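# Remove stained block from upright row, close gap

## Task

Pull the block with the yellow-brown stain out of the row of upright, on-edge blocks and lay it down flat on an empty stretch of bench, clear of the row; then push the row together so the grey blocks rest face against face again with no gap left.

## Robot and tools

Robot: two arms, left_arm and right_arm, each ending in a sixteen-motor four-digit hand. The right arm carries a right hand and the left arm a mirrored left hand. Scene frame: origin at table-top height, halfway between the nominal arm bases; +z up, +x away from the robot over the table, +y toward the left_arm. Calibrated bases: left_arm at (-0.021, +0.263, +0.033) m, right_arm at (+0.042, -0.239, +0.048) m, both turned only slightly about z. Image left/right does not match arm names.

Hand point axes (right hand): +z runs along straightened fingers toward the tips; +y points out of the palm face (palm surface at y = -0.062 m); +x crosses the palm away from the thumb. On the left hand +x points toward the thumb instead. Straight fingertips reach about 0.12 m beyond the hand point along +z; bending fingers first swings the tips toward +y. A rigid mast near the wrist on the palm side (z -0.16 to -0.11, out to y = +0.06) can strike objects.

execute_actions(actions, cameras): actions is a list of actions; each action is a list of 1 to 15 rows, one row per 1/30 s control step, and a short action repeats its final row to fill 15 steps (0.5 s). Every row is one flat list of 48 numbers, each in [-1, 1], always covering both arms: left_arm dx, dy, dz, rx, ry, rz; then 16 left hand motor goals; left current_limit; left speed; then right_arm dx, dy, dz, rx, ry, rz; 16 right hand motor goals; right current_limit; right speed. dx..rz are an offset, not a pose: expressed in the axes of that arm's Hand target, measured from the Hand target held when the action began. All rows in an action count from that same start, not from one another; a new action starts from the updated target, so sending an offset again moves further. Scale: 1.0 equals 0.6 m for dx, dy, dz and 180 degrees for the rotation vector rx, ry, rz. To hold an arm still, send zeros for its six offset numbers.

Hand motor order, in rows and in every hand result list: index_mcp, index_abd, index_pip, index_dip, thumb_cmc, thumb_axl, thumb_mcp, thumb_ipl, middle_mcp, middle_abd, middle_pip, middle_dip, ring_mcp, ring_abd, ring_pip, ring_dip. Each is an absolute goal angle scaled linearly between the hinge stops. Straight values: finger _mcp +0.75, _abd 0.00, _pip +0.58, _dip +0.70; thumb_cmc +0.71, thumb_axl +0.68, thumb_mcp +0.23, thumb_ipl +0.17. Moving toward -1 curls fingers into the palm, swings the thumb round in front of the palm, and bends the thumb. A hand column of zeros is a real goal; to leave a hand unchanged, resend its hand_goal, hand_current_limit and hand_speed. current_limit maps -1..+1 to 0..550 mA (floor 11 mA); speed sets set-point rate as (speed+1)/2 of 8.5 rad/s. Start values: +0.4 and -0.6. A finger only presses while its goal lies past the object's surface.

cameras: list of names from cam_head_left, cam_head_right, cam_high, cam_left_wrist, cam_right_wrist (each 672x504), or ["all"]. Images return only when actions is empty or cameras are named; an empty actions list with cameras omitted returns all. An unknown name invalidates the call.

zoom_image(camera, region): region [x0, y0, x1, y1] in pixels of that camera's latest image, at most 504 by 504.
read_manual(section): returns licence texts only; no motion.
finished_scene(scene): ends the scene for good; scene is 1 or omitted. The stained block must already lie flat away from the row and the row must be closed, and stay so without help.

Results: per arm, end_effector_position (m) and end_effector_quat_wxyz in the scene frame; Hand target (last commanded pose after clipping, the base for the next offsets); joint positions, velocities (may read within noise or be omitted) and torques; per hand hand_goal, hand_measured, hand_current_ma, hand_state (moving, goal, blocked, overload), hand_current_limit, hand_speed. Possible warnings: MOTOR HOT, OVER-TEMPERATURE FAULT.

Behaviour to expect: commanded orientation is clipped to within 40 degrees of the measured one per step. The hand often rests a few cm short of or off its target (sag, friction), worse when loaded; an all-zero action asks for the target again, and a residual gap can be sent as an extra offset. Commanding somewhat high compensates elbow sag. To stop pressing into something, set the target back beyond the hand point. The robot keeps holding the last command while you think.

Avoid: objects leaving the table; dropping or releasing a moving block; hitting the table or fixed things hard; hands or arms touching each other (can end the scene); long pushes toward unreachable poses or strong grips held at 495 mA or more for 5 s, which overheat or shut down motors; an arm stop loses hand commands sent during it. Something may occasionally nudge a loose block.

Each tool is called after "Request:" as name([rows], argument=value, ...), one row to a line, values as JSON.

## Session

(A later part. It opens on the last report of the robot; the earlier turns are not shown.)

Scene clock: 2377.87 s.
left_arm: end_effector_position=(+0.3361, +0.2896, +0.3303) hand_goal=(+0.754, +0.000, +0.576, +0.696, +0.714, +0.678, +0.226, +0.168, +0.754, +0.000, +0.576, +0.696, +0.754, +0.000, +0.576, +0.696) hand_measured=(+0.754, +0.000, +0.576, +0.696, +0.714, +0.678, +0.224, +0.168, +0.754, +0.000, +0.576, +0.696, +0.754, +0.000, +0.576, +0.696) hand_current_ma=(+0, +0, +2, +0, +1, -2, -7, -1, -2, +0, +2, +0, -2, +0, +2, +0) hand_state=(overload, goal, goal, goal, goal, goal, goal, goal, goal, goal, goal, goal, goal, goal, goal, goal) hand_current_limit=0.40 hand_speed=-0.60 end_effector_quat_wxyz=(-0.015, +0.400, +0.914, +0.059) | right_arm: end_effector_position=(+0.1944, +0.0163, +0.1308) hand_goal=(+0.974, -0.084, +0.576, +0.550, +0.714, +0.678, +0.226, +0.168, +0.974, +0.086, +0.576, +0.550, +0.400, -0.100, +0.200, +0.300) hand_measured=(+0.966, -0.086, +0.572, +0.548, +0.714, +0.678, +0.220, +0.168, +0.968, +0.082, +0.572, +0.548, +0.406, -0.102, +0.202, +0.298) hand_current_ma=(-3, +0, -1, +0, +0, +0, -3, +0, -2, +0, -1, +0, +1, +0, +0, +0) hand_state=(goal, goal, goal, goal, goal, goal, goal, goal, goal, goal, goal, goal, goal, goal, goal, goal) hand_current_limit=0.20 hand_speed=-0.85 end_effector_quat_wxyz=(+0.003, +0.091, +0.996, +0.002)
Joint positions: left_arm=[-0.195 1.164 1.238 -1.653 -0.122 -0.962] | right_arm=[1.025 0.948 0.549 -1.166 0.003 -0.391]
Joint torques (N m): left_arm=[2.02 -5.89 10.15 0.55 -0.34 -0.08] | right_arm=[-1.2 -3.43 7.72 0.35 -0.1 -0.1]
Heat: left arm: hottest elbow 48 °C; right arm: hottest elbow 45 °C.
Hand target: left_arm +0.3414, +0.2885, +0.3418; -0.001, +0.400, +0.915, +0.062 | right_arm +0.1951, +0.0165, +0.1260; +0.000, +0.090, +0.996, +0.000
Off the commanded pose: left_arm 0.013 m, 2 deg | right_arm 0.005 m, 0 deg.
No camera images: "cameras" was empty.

Request:
execute_actions([
  [[0,0,0,0,0,0,0.754,0,0.576,0.696,0.714,0.678,0.226,0.168,0.754,0,0.576,0.696,0.754,0,0.576,0.696,0.4,-0.6,0,0,0,0,0,0,0.89,-0.085,0.467,0.478,0.714,0.678,0.226,0.168,0.89,0.085,0.467,0.478,0.4,-0.1,0.2,0.3,0.1,-0.93]],
], cameras=["cam_right_wrist"])

Request:
zoom_image(camera="cam_right_wrist", region=[220, 50, 380, 210])

Scene clock: 2405.00 s.
left_arm: end_effector_position=(+0.3361, +0.2896, +0.3303) hand_goal=(+0.754, +0.000, +0.576, +0.696, +0.714, +0.678, +0.226, +0.168, +0.754, +0.000, +0.576, +0.696, +0.754, +0.000, +0.576, +0.696) hand_measured=(+0.754, +0.000, +0.576, +0.696, +0.714, +0.678, +0.224, +0.168, +0.754, +0.000, +0.576, +0.696, +0.754, +0.000, +0.576, +0.696) hand_current_ma=(+0, +0, +2, +0, +1, -2, -7, -1, -2, +0, +2, +0, -2, +0, +2, +0) hand_state=(overload, goal, goal, goal, goal, goal, goal, goal, goal, goal, goal, goal, goal, goal, goal, goal) hand_current_limit=0.40 hand_speed=-0.60 end_effector_quat_wxyz=(-0.015, +0.400, +0.914, +0.059) | right_arm: end_effector_position=(+0.1937, +0.0153, +0.1294) hand_goal=(+0.890, -0.084, +0.468, +0.478, +0.714, +0.678, +0.226, +0.168, +0.890, +0.086, +0.468, +0.478, +0.400, -0.100, +0.200, +0.300) hand_measured=(+0.904, -0.088, +0.486, +0.484, +0.714, +0.678, +0.220, +0.168, +0.908, +0.082, +0.486, +0.486, +0.406, -0.102, +0.202, +0.298) hand_current_ma=(+9, -1, +12, +2, +0, +0, -3, +0, +12, +0, +12, +3, +1, +0, +0, +0) hand_state=(goal, goal, goal, goal, goal, goal, goal, goal, goal, goal, goal, goal, goal, goal, goal, goal) hand_current_limit=0.10 hand_speed=-0.93 end_effector_quat_wxyz=(+0.002, +0.091, +0.996, +0.001)
Joint positions: left_arm=[-0.195 1.164 1.238 -1.653 -0.122 -0.962] | right_arm=[1.025 0.948 0.546 -1.166 0.003 -0.391]
Joint torques (N m): left_arm=[2.02 -5.77 10.13 0.55 -0.34 -0.08] | right_arm=[-1.03 -3.37 7.92 0.38 -0.11 -0.08]
Heat: left arm: hottest elbow 48 °C; right arm: hottest elbow 45 °C.
Hand target: left_arm +0.3414, +0.2885, +0.3418; -0.001, +0.400, +0.915, +0.062 | right_arm +0.1951, +0.0165, +0.1260; +0.000, +0.090, +0.996, +0.000
Off the commanded pose: left_arm 0.013 m, 2 deg | right_arm 0.004 m, 0 deg.
Images, in order (width x height): cam_right_wrist 672x504.

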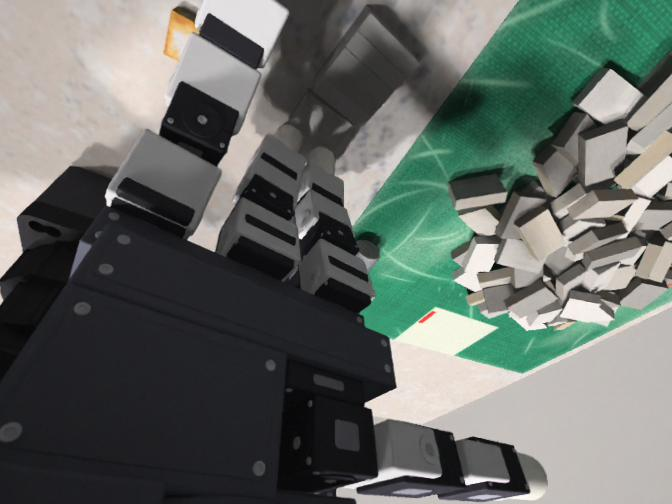

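Scaled by 3.150 from the camera's 672x504 image, which has a finer 960x720 frame.

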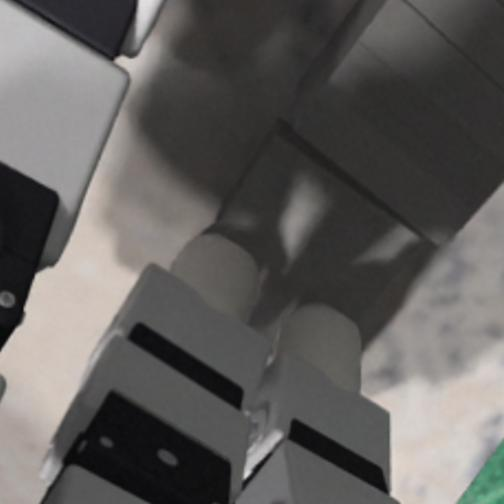

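Request:
execute_actions([
  [[0,0,0,0,0,0,0.754,0,0.576,0.696,0.714,0.678,0.226,0.168,0.754,0,0.576,0.696,0.754,0,0.576,0.696,0.4,-0.6,0,0,0,0,0,0,0.863,-0.085,0.467,0.478,0.714,0.678,0.226,0.168,0.863,0.085,0.467,0.478,0.4,-0.1,0.2,0.3,0.1,-0.95]],
], cameras=["cam_right_wrist"])

Request:
zoom_image(camera="cam_right_wrist", region=[260, 50, 380, 170])

Scene clock: 2415.53 s.
left_arm: end_effector_position=(+0.3361, +0.2896, +0.3303) hand_goal=(+0.754, +0.000, +0.576, +0.696, +0.714, +0.678, +0.226, +0.168, +0.754, +0.000, +0.576, +0.696, +0.754, +0.000, +0.576, +0.696) hand_measured=(+0.754, +0.000, +0.576, +0.696, +0.714, +0.678, +0.224, +0.168, +0.754, +0.000, +0.576, +0.696, +0.754, +0.000, +0.576, +0.696) hand_current_ma=(+0, +0, +2, +0, +1, -2, -7, -1, -2, +0, +2, +0, -2, +0, +2, +0) hand_state=(overload, goal, goal, goal, goal, goal, goal, goal, goal, goal, goal, goal, goal, goal, goal, goal) hand_current_limit=0.40 hand_speed=-0.60 end_effector_quat_wxyz=(-0.015, +0.400, +0.914, +0.059) | right_arm: end_effector_position=(+0.1937, +0.0153, +0.1294) hand_goal=(+0.864, -0.084, +0.468, +0.478, +0.714, +0.678, +0.226, +0.168, +0.864, +0.086, +0.468, +0.478, +0.400, -0.100, +0.200, +0.300) hand_measured=(+0.904, -0.088, +0.486, +0.484, +0.714, +0.678, +0.220, +0.168, +0.874, +0.082, +0.478, +0.486, +0.406, -0.102, +0.202, +0.298) hand_current_ma=(+48, -1, +12, +2, +0, +0, -3, +0, +5, +0, +5, +3, +1, +0, +0, +0) hand_state=(blocked, goal, goal, goal, goal, goal, goal, goal, goal, goal, goal, goal, goal, goal, goal, goal) hand_current_limit=0.10 hand_speed=-0.95 end_effector_quat_wxyz=(+0.002, +0.091, +0.996, +0.001)
Joint positions: left_arm=[-0.195 1.164 1.238 -1.653 -0.122 -0.962] | right_arm=[1.025 0.948 0.546 -1.166 0.003 -0.391]
Joint torques (N m): left_arm=[2.08 -5.77 10.13 0.54 -0.33 -0.08] | right_arm=[-0.91 -3.31 7.9 0.4 -0.11 -0.09]
Heat: left arm: hottest elbow 48 °C; right arm: hottest elbow 45 °C.
Hand target: left_arm +0.3414, +0.2885, +0.3418; -0.001, +0.400, +0.915, +0.062 | right_arm +0.1951, +0.0165, +0.1260; +0.000, +0.090, +0.996, +0.000
Off the commanded pose: left_arm 0.013 m, 2 deg | right_arm 0.004 m, 0 deg.
Images, in order (width x height): cam_right_wrist 672x504.

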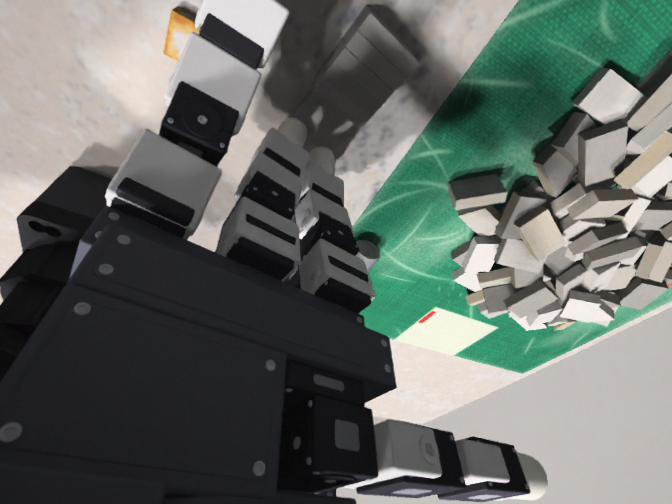

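Scaled by 4.200 from the camera's 672x504 image, which has a finer 960x720 frame.

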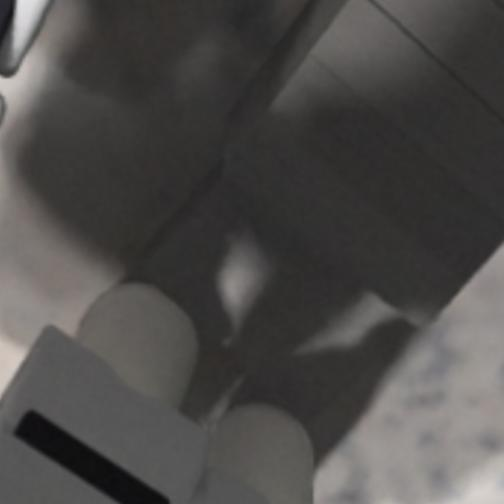

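Request:
execute_actions([
  [[0,0,0,0,0,0,0.754,0,0.576,0.696,0.714,0.678,0.226,0.168,0.754,0,0.576,0.696,0.754,0,0.576,0.696,0.4,-0.6,0,0,0,0,0,0,0.9,-0.085,0.474,0.355,0.714,0.678,0.226,0.168,0.9,0.085,0.474,0.355,0.4,-0.1,0.2,0.3,0.1,-0.93]],
  [[0,0,0,0,0,0,0.754,0,0.576,0.696,0.714,0.678,0.226,0.168,0.754,0,0.576,0.696,0.754,0,0.576,0.696,0.4,-0.6,0,0,0,0,0,0,0.935,-0.085,0.48,0.232,0.714,0.678,0.226,0.168,0.935,0.085,0.48,0.232,0.4,-0.1,0.2,0.3,0.1,-0.93]],
  [[0,0,0,0,0,0,0.754,0,0.576,0.696,0.714,0.678,0.226,0.168,0.754,0,0.576,0.696,0.754,0,0.576,0.696,0.4,-0.6,0,0,0,0,0,0,0.97,-0.085,0.486,0.107,0.714,0.678,0.226,0.168,0.97,0.085,0.486,0.107,0.4,-0.1,0.2,0.3,0.1,-0.93]],
], cameras=["cam_right_wrist"])

Request:
zoom_image(camera="cam_right_wrist", region=[260, 50, 380, 170])

Scene clock: 2442.50 s.
left_arm: end_effector_position=(+0.3361, +0.2896, +0.3303) hand_goal=(+0.754, +0.000, +0.576, +0.696, +0.714, +0.678, +0.226, +0.168, +0.754, +0.000, +0.576, +0.696, +0.754, +0.000, +0.576, +0.696) hand_measured=(+0.754, +0.000, +0.576, +0.696, +0.714, +0.678, +0.224, +0.168, +0.754, +0.000, +0.576, +0.696, +0.754, +0.000, +0.576, +0.696) hand_current_ma=(+0, +0, +2, +0, +1, -2, -7, -1, -2, +0, +2, +0, -2, +0, +2, +0) hand_state=(overload, goal, goal, goal, goal, goal, goal, goal, goal, goal, goal, goal, goal, goal, goal, goal) hand_current_limit=0.40 hand_speed=-0.60 end_effector_quat_wxyz=(-0.015, +0.400, +0.914, +0.059) | right_arm: end_effector_position=(+0.1937, +0.0153, +0.1292) hand_goal=(+0.970, -0.084, +0.486, +0.108, +0.714, +0.678, +0.226, +0.168, +0.970, +0.086, +0.486, +0.108, +0.400, -0.100, +0.200, +0.300) hand_measured=(+0.964, -0.084, +0.484, +0.112, +0.714, +0.678, +0.220, +0.168, +0.962, +0.084, +0.482, +0.110, +0.406, -0.102, +0.202, +0.298) hand_current_ma=(-2, +0, +0, +1, +0, +0, -3, +0, -4, +0, -1, +0, +1, +0, +0, +0) hand_state=(goal, goal, goal, goal, goal, goal, goal, goal, goal, goal, goal, goal, goal, goal, goal, goal) hand_current_limit=0.10 hand_speed=-0.93 end_effector_quat_wxyz=(+0.002, +0.091, +0.996, +0.000)
Joint positions: left_arm=[-0.195 1.164 1.238 -1.653 -0.122 -0.962] | right_arm=[1.025 0.949 0.546 -1.166 0.002 -0.391]
Joint torques (N m): left_arm=[2.02 -5.83 10.14 0.53 -0.33 -0.08] | right_arm=[-1.03 -3.49 7.94 0.36 -0.09 -0.1]
Heat: left arm: hottest elbow 48 °C; right arm: hottest elbow 45 °C.
Hand target: left_arm +0.3414, +0.2885, +0.3418; -0.001, +0.400, +0.915, +0.062 | right_arm +0.1951, +0.0165, +0.1260; +0.000, +0.090, +0.996, +0.000
Off the commanded pose: left_arm 0.013 m, 2 deg | right_arm 0.004 m, 0 deg.
Images, in order (width x height): cam_right_wrist 672x504.

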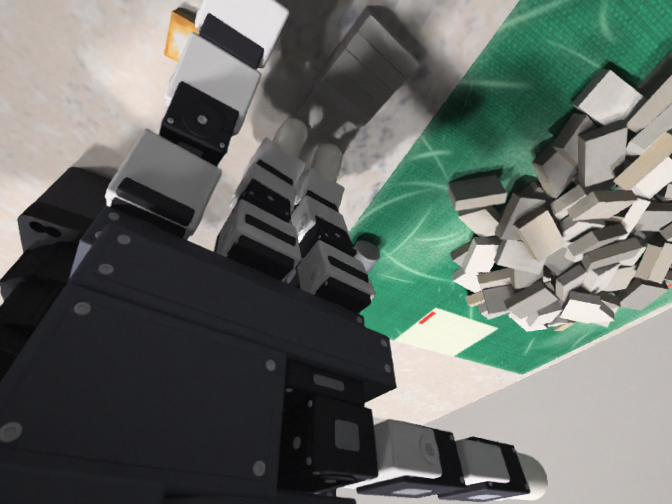

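Scaled by 4.200 from the camera's 672x504 image, which has a finer 960x720 frame.

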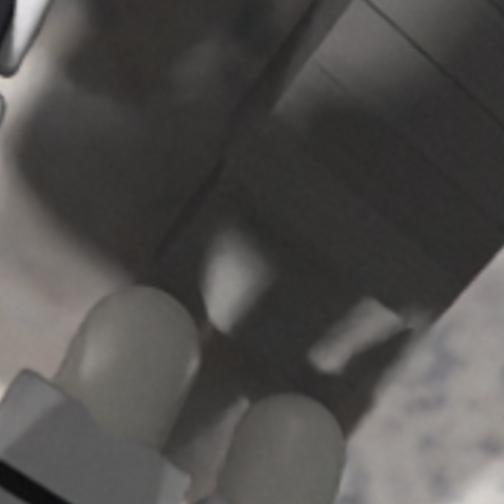

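Request:
execute_actions([
  [[0,0,0,0,0,0,0.754,0,0.576,0.696,0.714,0.678,0.226,0.168,0.754,0,0.576,0.696,0.754,0,0.576,0.696,0.4,-0.6,0,0,0,0,0,0,1.0,-0.085,0.492,-0.017,0.714,0.678,0.226,0.168,1.0,0.085,0.492,-0.017,0.4,-0.1,0.2,0.3,0.1,-0.93]],
  [[0,0,0,0,0,0,0.754,0,0.576,0.696,0.714,0.678,0.226,0.168,0.754,0,0.576,0.696,0.754,0,0.576,0.696,0.4,-0.6,0,0,0,0,0,0,1.0,-0.085,0.473,-0.101,0.714,0.678,0.226,0.168,1.0,0.085,0.473,-0.101,0.4,-0.1,0.2,0.3,0.1,-0.93]],
], cameras=["cam_right_wrist"])

Request:
zoom_image(camera="cam_right_wrist", region=[260, 50, 380, 170])

Scene clock: 2460.30 s.
left_arm: end_effector_position=(+0.3361, +0.2896, +0.3303) hand_goal=(+0.754, +0.000, +0.576, +0.696, +0.714, +0.678, +0.226, +0.168, +0.754, +0.000, +0.576, +0.696, +0.754, +0.000, +0.576, +0.696) hand_measured=(+0.754, +0.000, +0.576, +0.696, +0.714, +0.678, +0.224, +0.168, +0.754, +0.000, +0.576, +0.696, +0.754, +0.000, +0.576, +0.696) hand_current_ma=(+0, +0, +2, +0, +1, -2, -7, -1, -2, +0, +2, +0, -2, +0, +2, +0) hand_state=(overload, goal, goal, goal, goal, goal, goal, goal, goal, goal, goal, goal, goal, goal, goal, goal) hand_current_limit=0.40 hand_speed=-0.60 end_effector_quat_wxyz=(-0.015, +0.400, +0.914, +0.059) | right_arm: end_effector_position=(+0.1937, +0.0153, +0.1292) hand_goal=(+1.000, -0.084, +0.474, -0.100, +0.714, +0.678, +0.226, +0.168, +1.000, +0.086, +0.474, -0.100, +0.400, -0.100, +0.200, +0.300) hand_measured=(+0.990, -0.084, +0.476, -0.096, +0.714, +0.678, +0.220, +0.168, +0.990, +0.084, +0.476, -0.096, +0.406, -0.102, +0.202, +0.298) hand_current_ma=(-4, +0, +0, +1, +0, +0, -3, +0, -4, +0, +0, +1, +1, +0, +0, +0) hand_state=(goal, goal, goal, goal, goal, goal, goal, goal, goal, goal, goal, goal, goal, goal, goal, goal) hand_current_limit=0.10 hand_speed=-0.93 end_effector_quat_wxyz=(+0.002, +0.091, +0.996, +0.000)
Joint positions: left_arm=[-0.195 1.164 1.238 -1.653 -0.122 -0.962] | right_arm=[1.025 0.949 0.546 -1.166 0.002 -0.391]
Joint torques (N m): left_arm=[2.08 -5.89 10.13 0.53 -0.34 -0.08] | right_arm=[-0.91 -3.49 7.94 0.35 -0.09 -0.08]
Heat: left arm: hottest elbow 48 °C; right arm: hottest elbow 44 °C.
Hand target: left_arm +0.3414, +0.2885, +0.3418; -0.001, +0.400, +0.915, +0.062 | right_arm +0.1951, +0.0165, +0.1260; +0.000, +0.090, +0.996, +0.000
Off the commanded pose: left_arm 0.013 m, 2 deg | right_arm 0.004 m, 0 deg.
Images, in order (width x height): cam_right_wrist 672x504.

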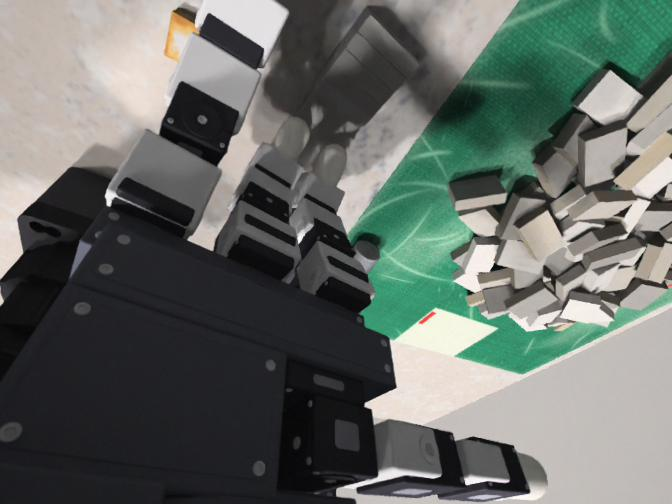

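Scaled by 4.200 from the camera's 672x504 image, which has a finer 960x720 frame.

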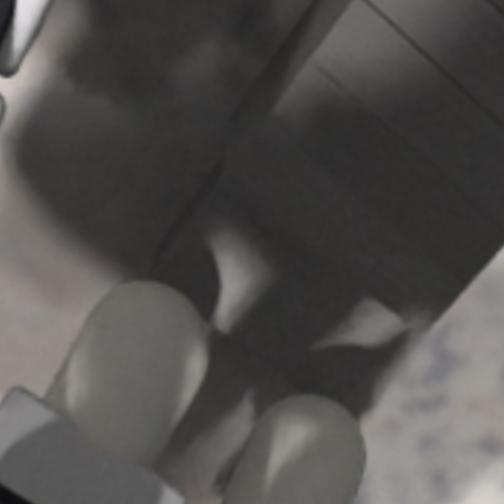

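Request:
execute_actions([
  [[0,0,0,0,0,0,0.754,0,0.576,0.696,0.714,0.678,0.226,0.168,0.754,0,0.576,0.696,0.754,0,0.576,0.696,0.4,-0.6,0,0,0,0,0,0,0.95,0.2,0.473,-0.101,0.714,0.678,0.226,0.168,0.95,-0.2,0.473,-0.101,0.4,-0.25,0.2,0.3,0.4,-0.8]],
  [[0,0,0,0,0,0,0.754,0,0.576,0.696,0.714,0.678,0.226,0.168,0.754,0,0.576,0.696,0.754,0,0.576,0.696,0.4,-0.6,0,0,0,0,0,0,0.75,0.2,0.54,0.4,0.714,0.678,0.226,0.168,0.75,-0.2,0.54,0.4,0.4,-0.25,0.2,0.3,0.4,-0.8]],
  [[0,0,0,0,0,0,0.754,0,0.576,0.696,0.714,0.678,0.226,0.168,0.754,0,0.576,0.696,0.754,0,0.576,0.696,0.4,-0.6,0,0,0,0,0,0,0.69,0.19,0.576,0.696,0.714,0.678,0.226,0.168,0.69,-0.18,0.576,0.696,0.4,-0.25,0.2,0.3,0.4,-0.8]],
], cameras=["cam_right_wrist"])

Request:
zoom_image(camera="cam_right_wrist", region=[250, 50, 380, 180])

Scene clock: 2525.63 s.
left_arm: end_effector_position=(+0.3361, +0.2896, +0.3303) hand_goal=(+0.754, +0.000, +0.576, +0.696, +0.714, +0.678, +0.226, +0.168, +0.754, +0.000, +0.576, +0.696, +0.754, +0.000, +0.576, +0.696) hand_measured=(+0.754, +0.000, +0.576, +0.696, +0.714, +0.678, +0.224, +0.168, +0.754, +0.000, +0.576, +0.696, +0.754, +0.000, +0.576, +0.696) hand_current_ma=(+0, +0, +2, +0, +1, -2, -7, -1, -2, +0, +2, +0, -2, +0, +2, +0) hand_state=(overload, goal, goal, goal, goal, goal, goal, goal, goal, goal, goal, goal, goal, goal, goal, goal) hand_current_limit=0.40 hand_speed=-0.60 end_effector_quat_wxyz=(-0.015, +0.400, +0.914, +0.059) | right_arm: end_effector_position=(+0.1939, +0.0160, +0.1295) hand_goal=(+0.690, +0.190, +0.576, +0.696, +0.714, +0.678, +0.226, +0.168, +0.690, -0.180, +0.576, +0.696, +0.400, -0.250, +0.200, +0.300) hand_measured=(+0.684, +0.192, +0.572, +0.690, +0.714, +0.678, +0.220, +0.168, +0.692, -0.182, +0.574, +0.694, +0.406, -0.244, +0.202, +0.298) hand_current_ma=(-2, +0, -1, -2, +0, +0, -3, +0, +0, +0, +0, +0, +1, +1, +0, +0) hand_state=(goal, goal, goal, goal, goal, goal, goal, goal, goal, goal, goal, goal, goal, goal, goal, goal) hand_current_limit=0.40 hand_speed=-0.80 end_effector_quat_wxyz=(+0.002, +0.091, +0.996, +0.002)
Joint positions: left_arm=[-0.195 1.164 1.238 -1.653 -0.122 -0.962] | right_arm=[1.025 0.949 0.546 -1.163 0.002 -0.392]
Joint torques (N m): left_arm=[2.02 -5.83 10.09 0.51 -0.33 -0.08] | right_arm=[-1.03 -3.37 7.98 0.28 -0.1 -0.09]
Heat: left arm: hottest elbow 48 °C; right arm: hottest elbow 44 °C.
Hand target: left_arm +0.3414, +0.2885, +0.3418; -0.001, +0.400, +0.915, +0.062 | right_arm +0.1950, +0.0165, +0.1260; +0.000, +0.090, +0.996, +0.001
Off the commanded pose: left_arm 0.013 m, 2 deg | right_arm 0.004 m, 0 deg.
Images, in order (width x height): cam_right_wrist 672x504.

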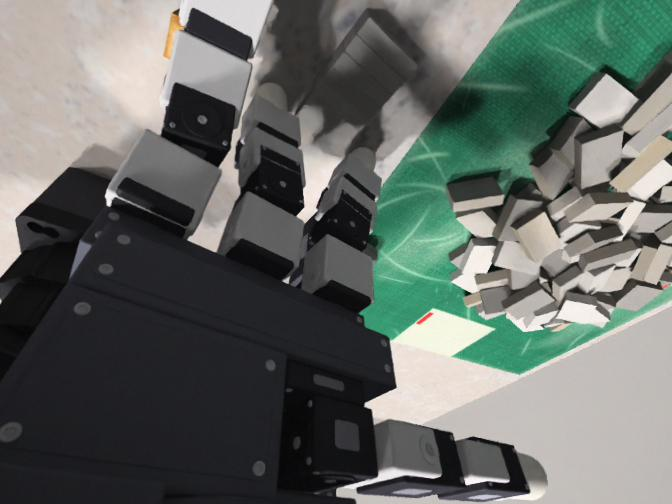

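Scaled by 3.877 from the camera's 672x504 image, which has a finer 960x720 frame.

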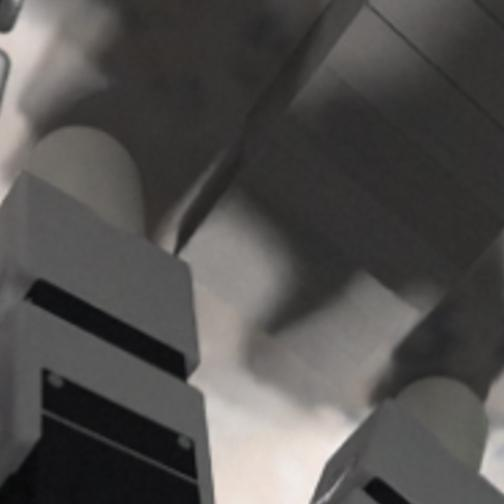

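Request:
execute_actions([
  [[0,0,0,0,0,0,0.754,0,0.576,0.696,0.714,0.678,0.226,0.168,0.754,0,0.576,0.696,0.754,0,0.576,0.696,0.4,-0.6,0,0,0,0,0,0,0.69,-0.04,0.576,0.696,0.714,0.678,0.226,0.168,0.69,0.06,0.576,0.696,0.4,-0.25,0.2,0.3,0.4,-0.9]],
  [[0,0,0,0,0,0,0.754,0,0.576,0.696,0.714,0.678,0.226,0.168,0.754,0,0.576,0.696,0.754,0,0.576,0.696,0.4,-0.6,0,0,-0.06,0,0,0,0.69,-0.05,0.576,0.696,0.714,0.678,0.226,0.168,0.69,0.08,0.576,0.696,0.4,-0.25,0.2,0.3,0.4,-0.9]],
], cameras=["cam_right_wrist"])

Request:
zoom_image(camera="cam_right_wrist", region=[250, 60, 370, 180])

Scene clock: 2546.67 s.
left_arm: end_effector_position=(+0.3361, +0.2896, +0.3303) hand_goal=(+0.754, +0.000, +0.576, +0.696, +0.714, +0.678, +0.226, +0.168, +0.754, +0.000, +0.576, +0.696, +0.754, +0.000, +0.576, +0.696) hand_measured=(+0.754, +0.000, +0.576, +0.696, +0.714, +0.678, +0.224, +0.168, +0.754, +0.000, +0.576, +0.696, +0.754, +0.000, +0.576, +0.696) hand_current_ma=(+0, +0, +2, +0, +1, -2, -7, -1, -2, +0, +2, +0, -2, +0, +2, +0) hand_state=(overload, goal, goal, goal, goal, goal, goal, goal, goal, goal, goal, goal, goal, goal, goal, goal) hand_current_limit=0.40 hand_speed=-0.60 end_effector_quat_wxyz=(-0.015, +0.400, +0.914, +0.059) | right_arm: end_effector_position=(+0.1867, +0.0044, +0.1401) hand_goal=(+0.690, -0.050, +0.576, +0.696, +0.714, +0.678, +0.226, +0.168, +0.690, +0.080, +0.576, +0.696, +0.400, -0.250, +0.200, +0.300) hand_measured=(+0.684, +0.088, +0.572, +0.694, +0.714, +0.678, +0.220, +0.168, +0.694, -0.052, +0.578, +0.696, +0.404, -0.244, +0.202, +0.298) hand_current_ma=(-2, +281, -1, +0, +0, +0, -3, +0, +1, -265, +0, +0, +1, +1, +0, +0) hand_state=(goal, blocked, goal, goal, goal, goal, goal, goal, goal, blocked, goal, goal, goal, goal, goal, goal) hand_current_limit=0.40 hand_speed=-0.90 end_effector_quat_wxyz=(-0.009, +0.091, +0.996, -0.019)
Joint positions: left_arm=[-0.195 1.164 1.238 -1.653 -0.122 -0.962] | right_arm=[1.024 0.92 0.572 -1.263 0.002 -0.392]
Joint torques (N m): left_arm=[2.14 -5.83 10.13 0.53 -0.34 -0.07] | right_arm=[-0.85 -4.95 11.82 -0.55 -0.08 -0.09]
Heat: left arm: hottest elbow 48 °C; right arm: hottest elbow 44 °C.
Hand target: left_arm +0.3414, +0.2885, +0.3418; -0.001, +0.400, +0.915, +0.062 | right_arm +0.1951, +0.0165, +0.1619; +0.000, +0.090, +0.996, +0.000
Off the commanded pose: left_arm 0.013 m, 2 deg | right_arm 0.026 m, 2 deg.
Images, in order (width x height): cam_right_wrist 672x504.

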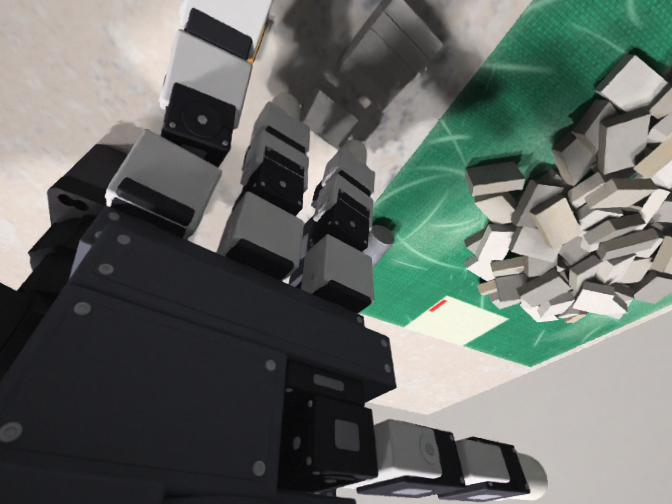

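Scaled by 4.200 from the camera's 672x504 image, which has a finer 960x720 frame.

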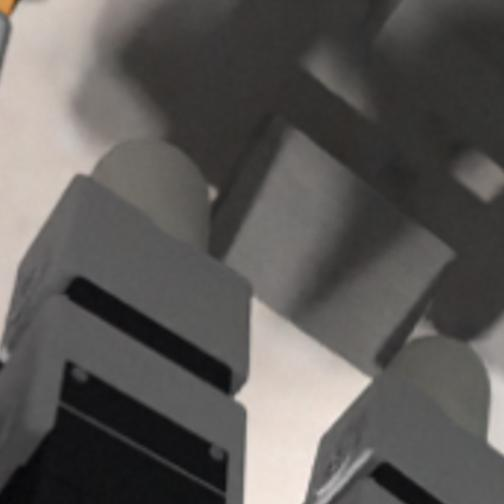

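Request:
execute_actions([
  [[0,0,0,0,0,0,0.754,0,0.576,0.696,0.714,0.678,0.226,0.168,0.754,0,0.576,0.696,0.754,0,0.576,0.696,0.4,-0.6,-0.002,-0.0155,0.0457,0,0,0,0.69,-0.05,0.576,0.696,0.714,0.678,0.226,0.168,0.69,0.08,0.576,0.696,0.4,-0.25,0.2,0.3,0.4,-0.9]],
  [[0,0,0,0,0,0,0.754,0,0.576,0.696,0.714,0.678,0.226,0.168,0.754,0,0.576,0.696,0.754,0,0.576,0.696,0.4,-0.6,0,0,0,0,0,0,0.69,0.03,0.576,0.696,0.714,0.678,0.226,0.168,0.69,0.01,0.576,0.696,0.4,-0.25,0.2,0.3,0.4,-0.93]],
], cameras=["cam_right_wrist"])

Request:
zoom_image(camera="cam_right_wrist", region=[250, 60, 370, 180])

Scene clock: 2568.60 s.
left_arm: end_effector_position=(+0.3361, +0.2896, +0.3303) hand_goal=(+0.754, +0.000, +0.576, +0.696, +0.714, +0.678, +0.226, +0.168, +0.754, +0.000, +0.576, +0.696, +0.754, +0.000, +0.576, +0.696) hand_measured=(+0.754, +0.000, +0.576, +0.696, +0.714, +0.678, +0.224, +0.168, +0.754, +0.000, +0.576, +0.696, +0.754, +0.000, +0.576, +0.696) hand_current_ma=(+0, +0, +2, +0, +1, -2, -7, -1, -2, +0, +2, +0, -2, +0, +2, +0) hand_state=(overload, goal, goal, goal, goal, goal, goal, goal, goal, goal, goal, goal, goal, goal, goal, goal) hand_current_limit=0.40 hand_speed=-0.60 end_effector_quat_wxyz=(-0.015, +0.400, +0.914, +0.059) | right_arm: end_effector_position=(+0.1909, +0.0044, +0.1332) hand_goal=(+0.690, +0.030, +0.576, +0.696, +0.714, +0.678, +0.226, +0.168, +0.690, +0.010, +0.576, +0.696, +0.400, -0.250, +0.200, +0.300) hand_measured=(+0.684, +0.086, +0.572, +0.694, +0.714, +0.678, +0.220, +0.168, +0.698, -0.056, +0.580, +0.696, +0.404, -0.246, +0.202, +0.298) hand_current_ma=(-1, +62, -1, +0, +0, +0, -3, +0, +3, -79, +1, +0, +1, +1, +0, +0) hand_state=(goal, blocked, goal, goal, goal, goal, goal, goal, goal, blocked, goal, goal, goal, goal, goal, goal) hand_current_limit=0.40 hand_speed=-0.93 end_effector_quat_wxyz=(-0.004, +0.091, +0.996, -0.008)
Joint positions: left_arm=[-0.195 1.164 1.238 -1.653 -0.122 -0.962] | right_arm=[1.005 0.92 0.547 -1.216 0.001 -0.413]
Joint torques (N m): left_arm=[2.08 -5.83 10.13 0.53 -0.33 -0.08] | right_arm=[-1.26 -4.25 8.08 0.51 -0.07 -0.11]
Heat: left arm: hottest elbow 48 °C; right arm: hottest elbow 46 °C.
Hand target: left_arm +0.3414, +0.2885, +0.3418; -0.001, +0.400, +0.915, +0.062 | right_arm +0.1945, +0.0071, +0.1345; +0.000, +0.090, +0.996, +0.000
Off the commanded pose: left_arm 0.013 m, 2 deg | right_arm 0.005 m, 1 deg.
Images, in order (width x height): cam_right_wrist 672x504.

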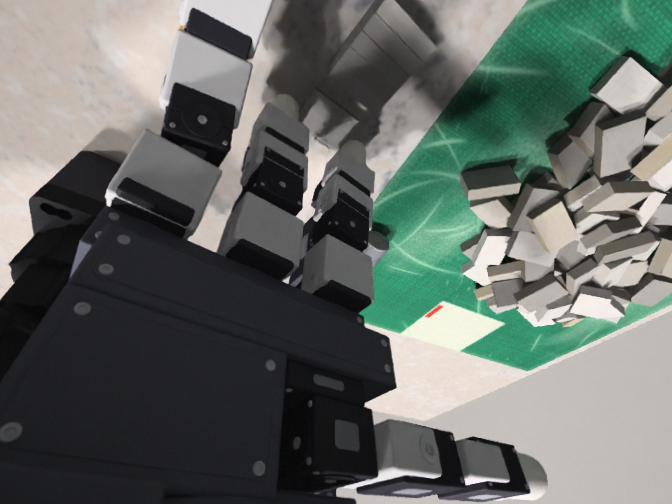

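Scaled by 4.200 from the camera's 672x504 image, which has a finer 960x720 frame.

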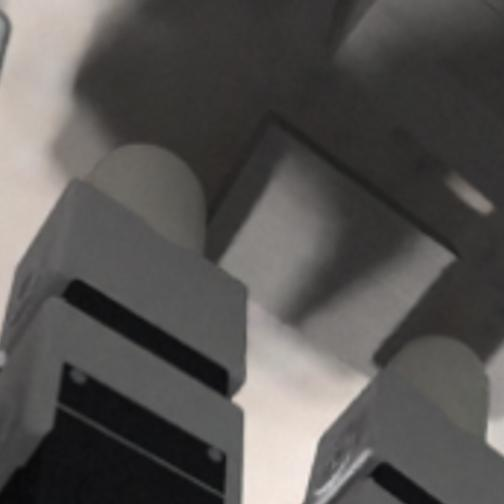

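Request:
execute_actions([
  [[0,0,0,0,0,0,0.754,0,0.576,0.696,0.714,0.678,0.226,0.168,0.754,0,0.576,0.696,0.754,0,0.576,0.696,0.4,-0.6,0,0,0,0,0,0,0.62,0.03,0.576,0.696,0.714,0.678,0.226,0.168,0.62,0.01,0.576,0.696,0.4,-0.25,0.2,0.3,0.4,-0.95]],
  [[0,0,0,0,0,0,0.754,0,0.576,0.696,0.714,0.678,0.226,0.168,0.754,0,0.576,0.696,0.754,0,0.576,0.696,0.4,-0.6,0,0,0,0,0,0,0.565,0.03,0.576,0.696,0.714,0.678,0.226,0.168,0.565,0.01,0.576,0.696,0.4,-0.25,0.2,0.3,0.4,-0.95]],
], cameras=["cam_right_wrist"])

Request:
zoom_image(camera="cam_right_wrist", region=[250, 50, 370, 170])

Scene clock: 2595.00 s.
left_arm: end_effector_position=(+0.3361, +0.2896, +0.3303) hand_goal=(+0.754, +0.000, +0.576, +0.696, +0.714, +0.678, +0.226, +0.168, +0.754, +0.000, +0.576, +0.696, +0.754, +0.000, +0.576, +0.696) hand_measured=(+0.754, +0.000, +0.576, +0.696, +0.714, +0.678, +0.224, +0.168, +0.754, +0.000, +0.576, +0.696, +0.754, +0.000, +0.576, +0.696) hand_current_ma=(+0, +0, +2, +0, +1, -2, -7, -1, -2, +0, +2, +0, -2, +0, +2, +0) hand_state=(overload, goal, goal, goal, goal, goal, goal, goal, goal, goal, goal, goal, goal, goal, goal, goal) hand_current_limit=0.40 hand_speed=-0.60 end_effector_quat_wxyz=(-0.015, +0.400, +0.914, +0.059) | right_arm: end_effector_position=(+0.1913, +0.0048, +0.1330) hand_goal=(+0.566, +0.030, +0.576, +0.696, +0.714, +0.678, +0.226, +0.168, +0.566, +0.010, +0.576, +0.696, +0.400, -0.250, +0.200, +0.300) hand_measured=(+0.584, +0.088, +0.578, +0.696, +0.714, +0.678, +0.220, +0.168, +0.590, -0.056, +0.580, +0.698, +0.404, -0.246, +0.202, +0.298) hand_current_ma=(+12, +64, +0, +0, +0, +0, -3, +0, +21, -79, +1, +0, +1, +1, +0, +0) hand_state=(goal, blocked, goal, goal, goal, goal, goal, goal, blocked, blocked, goal, goal, goal, goal, goal, goal) hand_current_limit=0.40 hand_speed=-0.95 end_effector_quat_wxyz=(-0.003, +0.091, +0.996, -0.007)
Joint positions: left_arm=[-0.195 1.164 1.238 -1.653 -0.122 -0.962] | right_arm=[1.004 0.92 0.546 -1.213 0.001 -0.413]
Joint torques (N m): left_arm=[2.14 -5.83 10.13 0.53 -0.33 -0.08] | right_arm=[-1.14 -4.37 8.2 0.38 -0.06 -0.11]
Heat: left arm: hottest elbow 48 °C; right arm: hottest elbow 46 °C.
Hand target: left_arm +0.3414, +0.2885, +0.3418; -0.001, +0.400, +0.915, +0.062 | right_arm +0.1946, +0.0071, +0.1345; +0.000, +0.090, +0.996, +0.000
Off the commanded pose: left_arm 0.013 m, 2 deg | right_arm 0.004 m, 1 deg.
Images, in order (width x height): cam_right_wrist 672x504.

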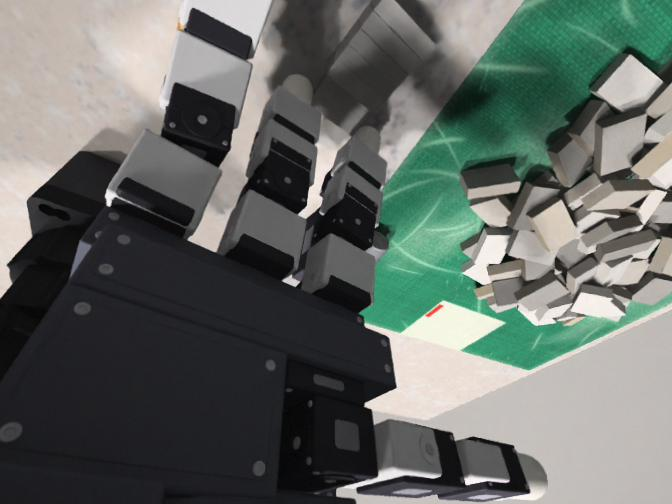

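Scaled by 4.200 from the camera's 672x504 image, which has a finer 960x720 frame.

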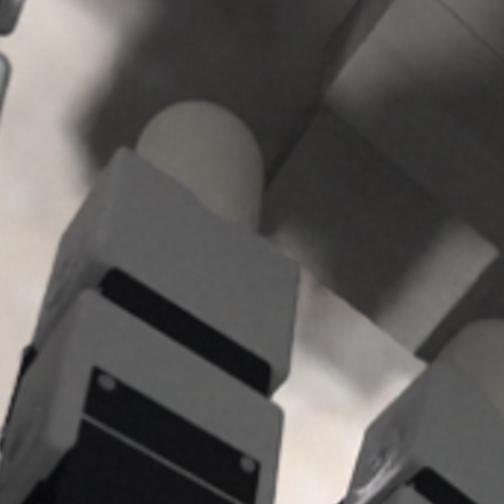

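Request:
execute_actions([
  [[0,0,0,0,0,0,0.754,0,0.576,0.696,0.714,0.678,0.226,0.168,0.754,0,0.576,0.696,0.754,0,0.576,0.696,0.4,-0.6,0,0,0,0,0,0,0.535,0.03,0.576,0.696,0.714,0.678,0.226,0.168,0.535,0.01,0.576,0.696,0.4,-0.25,0.2,0.3,0.4,-0.95]],
  [[0,0,0,0,0,0,0.754,0,0.576,0.696,0.714,0.678,0.226,0.168,0.754,0,0.576,0.696,0.754,0,0.576,0.696,0.4,-0.6,0,0,0,0,0,0,0.51,0.03,0.576,0.696,0.714,0.678,0.226,0.168,0.51,0.01,0.576,0.696,0.4,-0.25,0.2,0.3,0.4,-0.95]],
], cameras=["cam_right_wrist"])

Request:
zoom_image(camera="cam_right_wrist", region=[250, 40, 370, 160])

Scene clock: 2604.97 s.
left_arm: end_effector_position=(+0.3361, +0.2896, +0.3303) hand_goal=(+0.754, +0.000, +0.576, +0.696, +0.714, +0.678, +0.226, +0.168, +0.754, +0.000, +0.576, +0.696, +0.754, +0.000, +0.576, +0.696) hand_measured=(+0.754, +0.000, +0.576, +0.696, +0.714, +0.678, +0.224, +0.168, +0.754, +0.000, +0.576, +0.696, +0.754, +0.000, +0.576, +0.696) hand_current_ma=(+0, +0, +2, +0, +1, -2, -7, -1, -2, +0, +2, +0, -2, +0, +2, +0) hand_state=(overload, goal, goal, goal, goal, goal, goal, goal, goal, goal, goal, goal, goal, goal, goal, goal) hand_current_limit=0.40 hand_speed=-0.60 end_effector_quat_wxyz=(-0.015, +0.400, +0.914, +0.059) | right_arm: end_effector_position=(+0.1911, +0.0029, +0.1311) hand_goal=(+0.510, +0.030, +0.576, +0.696, +0.714, +0.678, +0.226, +0.168, +0.510, +0.010, +0.576, +0.696, +0.400, -0.250, +0.200, +0.300) hand_measured=(+0.558, +0.088, +0.590, +0.700, +0.714, +0.678, +0.220, +0.168, +0.564, -0.056, +0.590, +0.702, +0.404, -0.246, +0.202, +0.298) hand_current_ma=(+63, +64, +7, +1, +0, +0, -3, +0, +82, -79, +7, +2, +1, +1, +0, +0) hand_state=(blocked, blocked, goal, goal, goal, goal, goal, goal, blocked, blocked, goal, goal, goal, goal, goal, goal) hand_current_limit=0.40 hand_speed=-0.95 end_effector_quat_wxyz=(-0.004, +0.092, +0.996, -0.009)
Joint positions: left_arm=[-0.195 1.164 1.238 -1.653 -0.122 -0.962] | right_arm=[1.002 0.92 0.542 -1.213 0.003 -0.413]
Joint torques (N m): left_arm=[2.02 -5.89 10.13 0.54 -0.34 -0.07] | right_arm=[-1.08 -4.37 8.5 0.43 -0.12 -0.11]
Heat: left arm: hottest elbow 48 °C; right arm: hottest elbow 46 °C.
Hand target: left_arm +0.3414, +0.2885, +0.3418; -0.001, +0.400, +0.915, +0.062 | right_arm +0.1946, +0.0071, +0.1345; +0.000, +0.090, +0.996, +0.000
Off the commanded pose: left_arm 0.013 m, 2 deg | right_arm 0.006 m, 1 deg.
Images, in order (width x height): cam_right_wrist 672x504.

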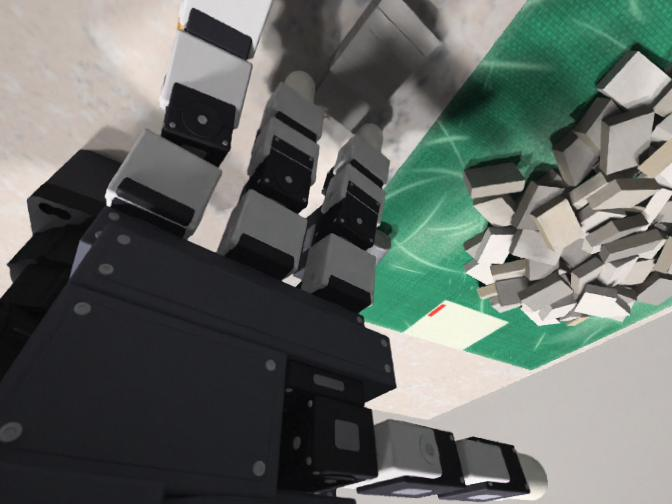

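Scaled by 4.200 from the camera's 672x504 image, which has a finer 960x720 frame.

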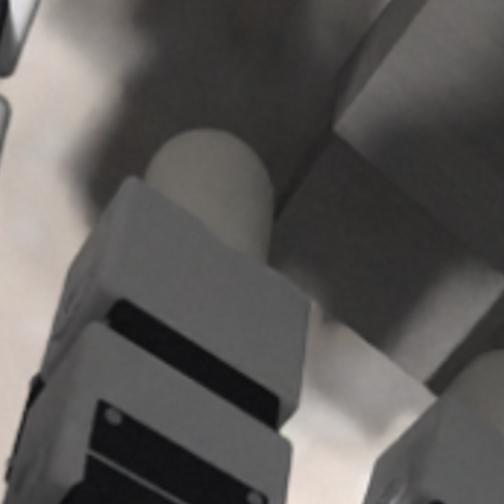

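Request:
execute_actions([
  [[0,0,0,0,0,0,0.754,0,0.576,0.696,0.714,0.678,0.226,0.168,0.754,0,0.576,0.696,0.754,0,0.576,0.696,0.4,-0.6,0.0018,0.0098,-0.0367,0,0,0,0.49,0.0,0.576,0.696,0.714,0.678,0.226,0.168,0.49,0.035,0.576,0.696,0.4,-0.25,0.2,0.3,0.4,-0.95]],
], cameras=["cam_right_wrist"])

Request:
zoom_image(camera="cam_right_wrist", region=[250, 40, 370, 160])

Scene clock: 2637.23 s.
left_arm: end_effector_position=(+0.3361, +0.2896, +0.3303) hand_goal=(+0.754, +0.000, +0.576, +0.696, +0.714, +0.678, +0.226, +0.168, +0.754, +0.000, +0.576, +0.696, +0.754, +0.000, +0.576, +0.696) hand_measured=(+0.754, +0.000, +0.576, +0.696, +0.714, +0.678, +0.224, +0.168, +0.754, +0.000, +0.576, +0.696, +0.754, +0.000, +0.576, +0.696) hand_current_ma=(+0, +0, +2, +0, +1, -2, -7, -1, -2, +0, +2, +0, -2, +0, +2, +0) hand_state=(overload, goal, goal, goal, goal, goal, goal, goal, goal, goal, goal, goal, goal, goal, goal, goal) hand_current_limit=0.40 hand_speed=-0.60 end_effector_quat_wxyz=(-0.015, +0.400, +0.914, +0.059) | right_arm: end_effector_position=(+0.1876, -0.0022, +0.1327) hand_goal=(+0.490, +0.000, +0.576, +0.696, +0.714, +0.678, +0.226, +0.168, +0.490, +0.036, +0.576, +0.696, +0.400, -0.250, +0.200, +0.300) hand_measured=(+0.502, +0.088, +0.586, +0.700, +0.714, +0.678, +0.220, +0.168, +0.508, -0.056, +0.588, +0.702, +0.404, -0.246, +0.202, +0.298) hand_current_ma=(+7, +132, +4, +1, +0, +0, -3, +0, +13, -141, +5, +2, +1, +1, +0, +0) hand_state=(goal, blocked, goal, goal, goal, goal, goal, goal, goal, blocked, goal, goal, goal, goal, goal, goal) hand_current_limit=0.40 hand_speed=-0.95 end_effector_quat_wxyz=(-0.011, +0.092, +0.995, -0.022)
Joint positions: left_arm=[-0.195 1.164 1.238 -1.653 -0.122 -0.962] | right_arm=[1.002 0.919 0.552 -1.253 0.003 -0.413]
Joint torques (N m): left_arm=[1.96 -5.95 10.1 0.53 -0.34 -0.07] | right_arm=[0.21 -5.19 11.9 -0.5 -0.16 0.07]
Heat: left arm: hottest elbow 48 °C; right arm: hottest elbow 47 °C.
Hand target: left_arm +0.3414, +0.2885, +0.3418; -0.001, +0.400, +0.915, +0.062 | right_arm +0.1945, +0.0131, +0.1565; +0.000, +0.090, +0.996, +0.000
Off the commanded pose: left_arm 0.013 m, 2 deg | right_arm 0.029 m, 3 deg.
Images, in order (width x height): cam_right_wrist 672x504.

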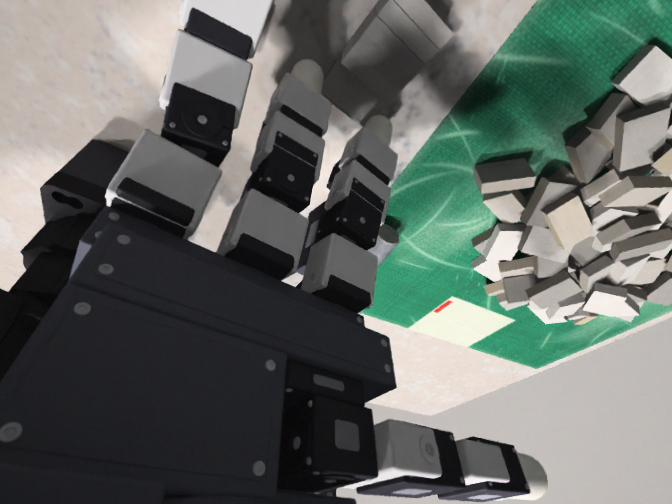

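Scaled by 4.200 from the camera's 672x504 image, which has a finer 960x720 frame.

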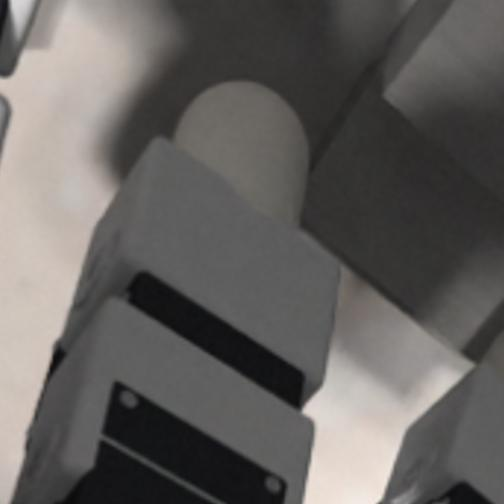

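Request:
execute_actions([
  [[0,0,0,0,0,0,0.754,0,0.576,0.696,0.714,0.678,0.226,0.168,0.754,0,0.576,0.696,0.754,0,0.576,0.696,0.4,-0.6,0,0,0,0,0,0,0.455,0.0,0.576,0.696,0.714,0.678,0.226,0.168,0.455,0.035,0.576,0.696,0.4,-0.25,0.2,0.3,0.4,-0.95]],
  [[0,0,0,0,0,0,0.754,0,0.576,0.696,0.714,0.678,0.226,0.168,0.754,0,0.576,0.696,0.754,0,0.576,0.696,0.4,-0.6,0,0,0,0,0,0,0.42,0.0,0.576,0.696,0.714,0.678,0.226,0.168,0.42,0.035,0.576,0.696,0.4,-0.25,0.2,0.3,0.4,-0.95]],
], cameras=["cam_right_wrist"])

Request:
zoom_image(camera="cam_right_wrist", region=[260, 20, 380, 140])

Scene clock: 2661.33 s.
left_arm: end_effector_position=(+0.3361, +0.2896, +0.3303) hand_goal=(+0.754, +0.000, +0.576, +0.696, +0.714, +0.678, +0.226, +0.168, +0.754, +0.000, +0.576, +0.696, +0.754, +0.000, +0.576, +0.696) hand_measured=(+0.754, +0.000, +0.576, +0.696, +0.714, +0.678, +0.224, +0.168, +0.754, +0.000, +0.576, +0.696, +0.754, +0.000, +0.576, +0.696) hand_current_ma=(+0, +0, +2, +0, +1, -2, -7, -1, -2, +0, +2, +0, -2, +0, +2, +0) hand_state=(overload, goal, goal, goal, goal, goal, goal, goal, goal, goal, goal, goal, goal, goal, goal, goal) hand_current_limit=0.40 hand_speed=-0.60 end_effector_quat_wxyz=(-0.015, +0.400, +0.914, +0.059) | right_arm: end_effector_position=(+0.1866, -0.0048, +0.1320) hand_goal=(+0.420, +0.000, +0.576, +0.696, +0.714, +0.678, +0.226, +0.168, +0.420, +0.036, +0.576, +0.696, +0.400, -0.250, +0.200, +0.300) hand_measured=(+0.464, +0.088, +0.588, +0.700, +0.714, +0.678, +0.220, +0.168, +0.470, -0.056, +0.588, +0.702, +0.404, -0.246, +0.202, +0.298) hand_current_ma=(+57, +132, +5, +1, +0, +0, -3, +0, +71, -141, +5, +2, +1, +1, +0, +0) hand_state=(blocked, blocked, goal, goal, goal, goal, goal, goal, blocked, blocked, goal, goal, goal, goal, goal, goal) hand_current_limit=0.40 hand_speed=-0.95 end_effector_quat_wxyz=(-0.012, +0.093, +0.995, -0.028)
Joint positions: left_arm=[-0.195 1.164 1.238 -1.653 -0.122 -0.962] | right_arm=[1.002 0.918 0.552 -1.265 0.005 -0.41]
Joint torques (N m): left_arm=[2.14 -5.77 10.11 0.54 -0.33 -0.08] | right_arm=[0.15 -5.3 11.92 -0.2 -0.24 0.03]
Heat: left arm: hottest elbow 48 °C; right arm: hottest elbow 49 °C.
Hand target: left_arm +0.3414, +0.2885, +0.3418; -0.001, +0.400, +0.915, +0.062 | right_arm +0.1945, +0.0130, +0.1565; +0.000, +0.090, +0.996, +0.000
Off the commanded pose: left_arm 0.013 m, 2 deg | right_arm 0.031 m, 4 deg.
Images, in order (width x height): cam_right_wrist 672x504.

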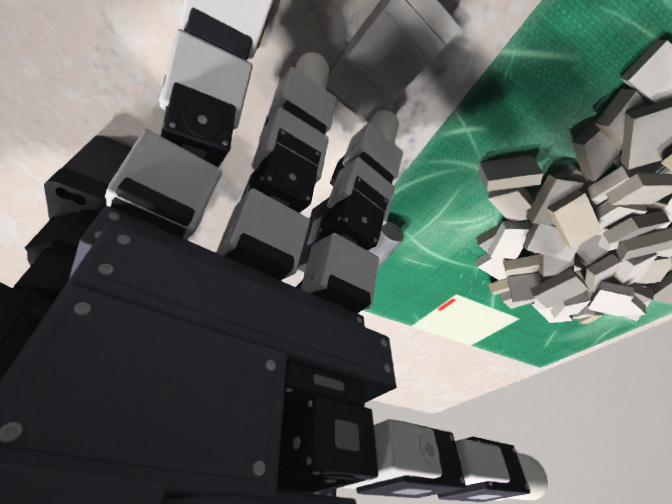

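Scaled by 4.200 from the camera's 672x504 image, which has a finer 960x720 frame.

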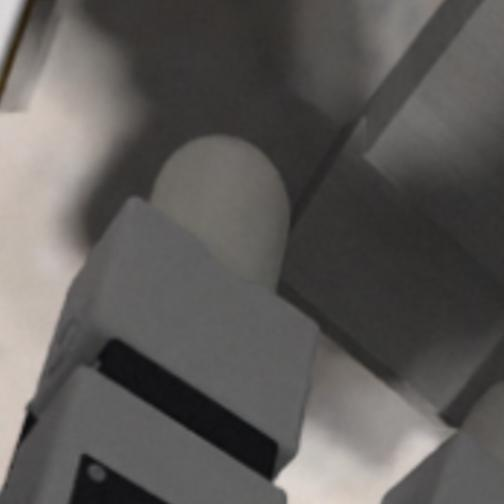

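Request:
execute_actions([
  [[0,0,0,0,0,0,0.754,0,0.576,0.696,0.714,0.678,0.226,0.168,0.754,0,0.576,0.696,0.754,0,0.576,0.696,0.4,-0.6,0,0,0,0,0,0,0.39,0.03,0.576,0.696,0.714,0.678,0.226,0.168,0.39,0.01,0.576,0.696,0.4,-0.25,0.2,0.3,0.4,-0.95]],
  [[0,0,0,0,0,0,0.754,0,0.576,0.696,0.714,0.678,0.226,0.168,0.754,0,0.576,0.696,0.754,0,0.576,0.696,0.4,-0.6,0,0,0,0,0,0,0.35,0.03,0.576,0.696,0.714,0.678,0.226,0.168,0.35,0.01,0.576,0.696,0.4,-0.25,0.2,0.3,0.4,-0.95]],
], cameras=["cam_right_wrist"])

Request:
zoom_image(camera="cam_right_wrist", region=[260, 20, 380, 140])

Scene clock: 2678.47 s.
left_arm: end_effector_position=(+0.3361, +0.2896, +0.3303) hand_goal=(+0.754, +0.000, +0.576, +0.696, +0.714, +0.678, +0.226, +0.168, +0.754, +0.000, +0.576, +0.696, +0.754, +0.000, +0.576, +0.696) hand_measured=(+0.754, +0.000, +0.576, +0.696, +0.714, +0.678, +0.224, +0.168, +0.754, +0.000, +0.576, +0.696, +0.754, +0.000, +0.576, +0.696) hand_current_ma=(+0, +0, +2, +0, +1, -2, -7, -1, -2, +0, +2, +0, -2, +0, +2, +0) hand_state=(overload, goal, goal, goal, goal, goal, goal, goal, goal, goal, goal, goal, goal, goal, goal, goal) hand_current_limit=0.40 hand_speed=-0.60 end_effector_quat_wxyz=(-0.015, +0.400, +0.914, +0.059) | right_arm: end_effector_position=(+0.1859, -0.0056, +0.1327) hand_goal=(+0.350, +0.030, +0.576, +0.696, +0.714, +0.678, +0.226, +0.168, +0.350, +0.010, +0.576, +0.696, +0.400, -0.250, +0.200, +0.300) hand_measured=(+0.376, +0.088, +0.588, +0.702, +0.714, +0.678, +0.220, +0.168, +0.364, -0.054, +0.584, +0.700, +0.404, -0.246, +0.202, +0.298) hand_current_ma=(+22, +66, +6, +2, +0, +0, -3, +0, +9, -78, +3, +1, +1, +1, +0, +0) hand_state=(blocked, blocked, goal, goal, goal, goal, goal, goal, goal, blocked, goal, goal, goal, goal, goal, goal) hand_current_limit=0.40 hand_speed=-0.95 end_effector_quat_wxyz=(-0.014, +0.094, +0.995, -0.028)
Joint positions: left_arm=[-0.195 1.164 1.238 -1.653 -0.122 -0.962] | right_arm=[1.002 0.916 0.553 -1.271 0.003 -0.409]
Joint torques (N m): left_arm=[2.08 -5.95 10.13 0.53 -0.34 -0.07] | right_arm=[0.09 -5.07 11.93 0.03 -0.18 0.03]
Heat: left arm: hottest elbow 48 °C; right arm: hottest elbow 50 °C.
Hand target: left_arm +0.3414, +0.2885, +0.3418; -0.001, +0.400, +0.915, +0.062 | right_arm +0.1946, +0.0132, +0.1566; +0.000, +0.090, +0.996, +0.000
Off the commanded pose: left_arm 0.013 m, 2 deg | right_arm 0.032 m, 4 deg.
Images, in order (width x height): cam_right_wrist 672x504.

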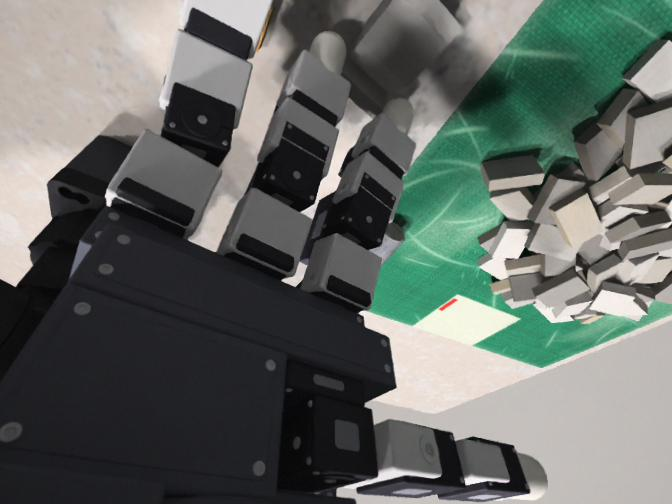

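Scaled by 4.200 from the camera's 672x504 image, which has a finer 960x720 frame.

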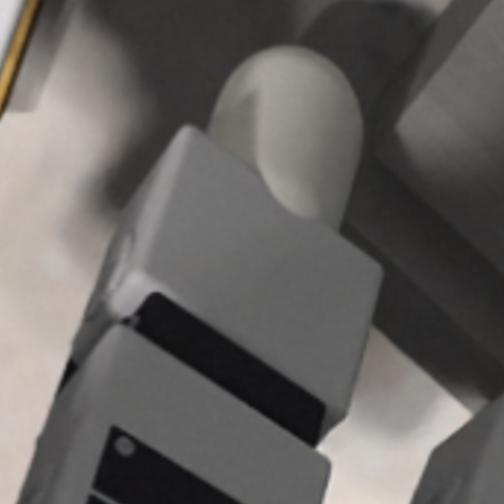

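Request:
zoom_image(camera="cam_right_wrist", region=[320, 0, 480, 120])

Scaled by 3.150 from the camera's 672x504 image, which has a finer 960x720 frame.

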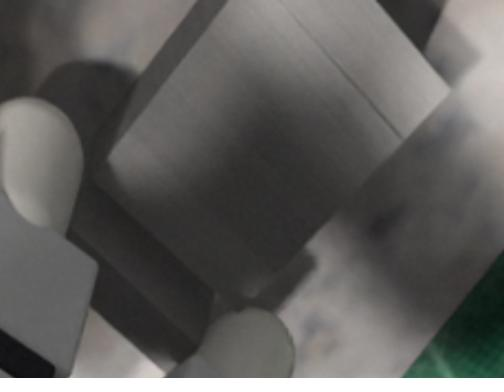

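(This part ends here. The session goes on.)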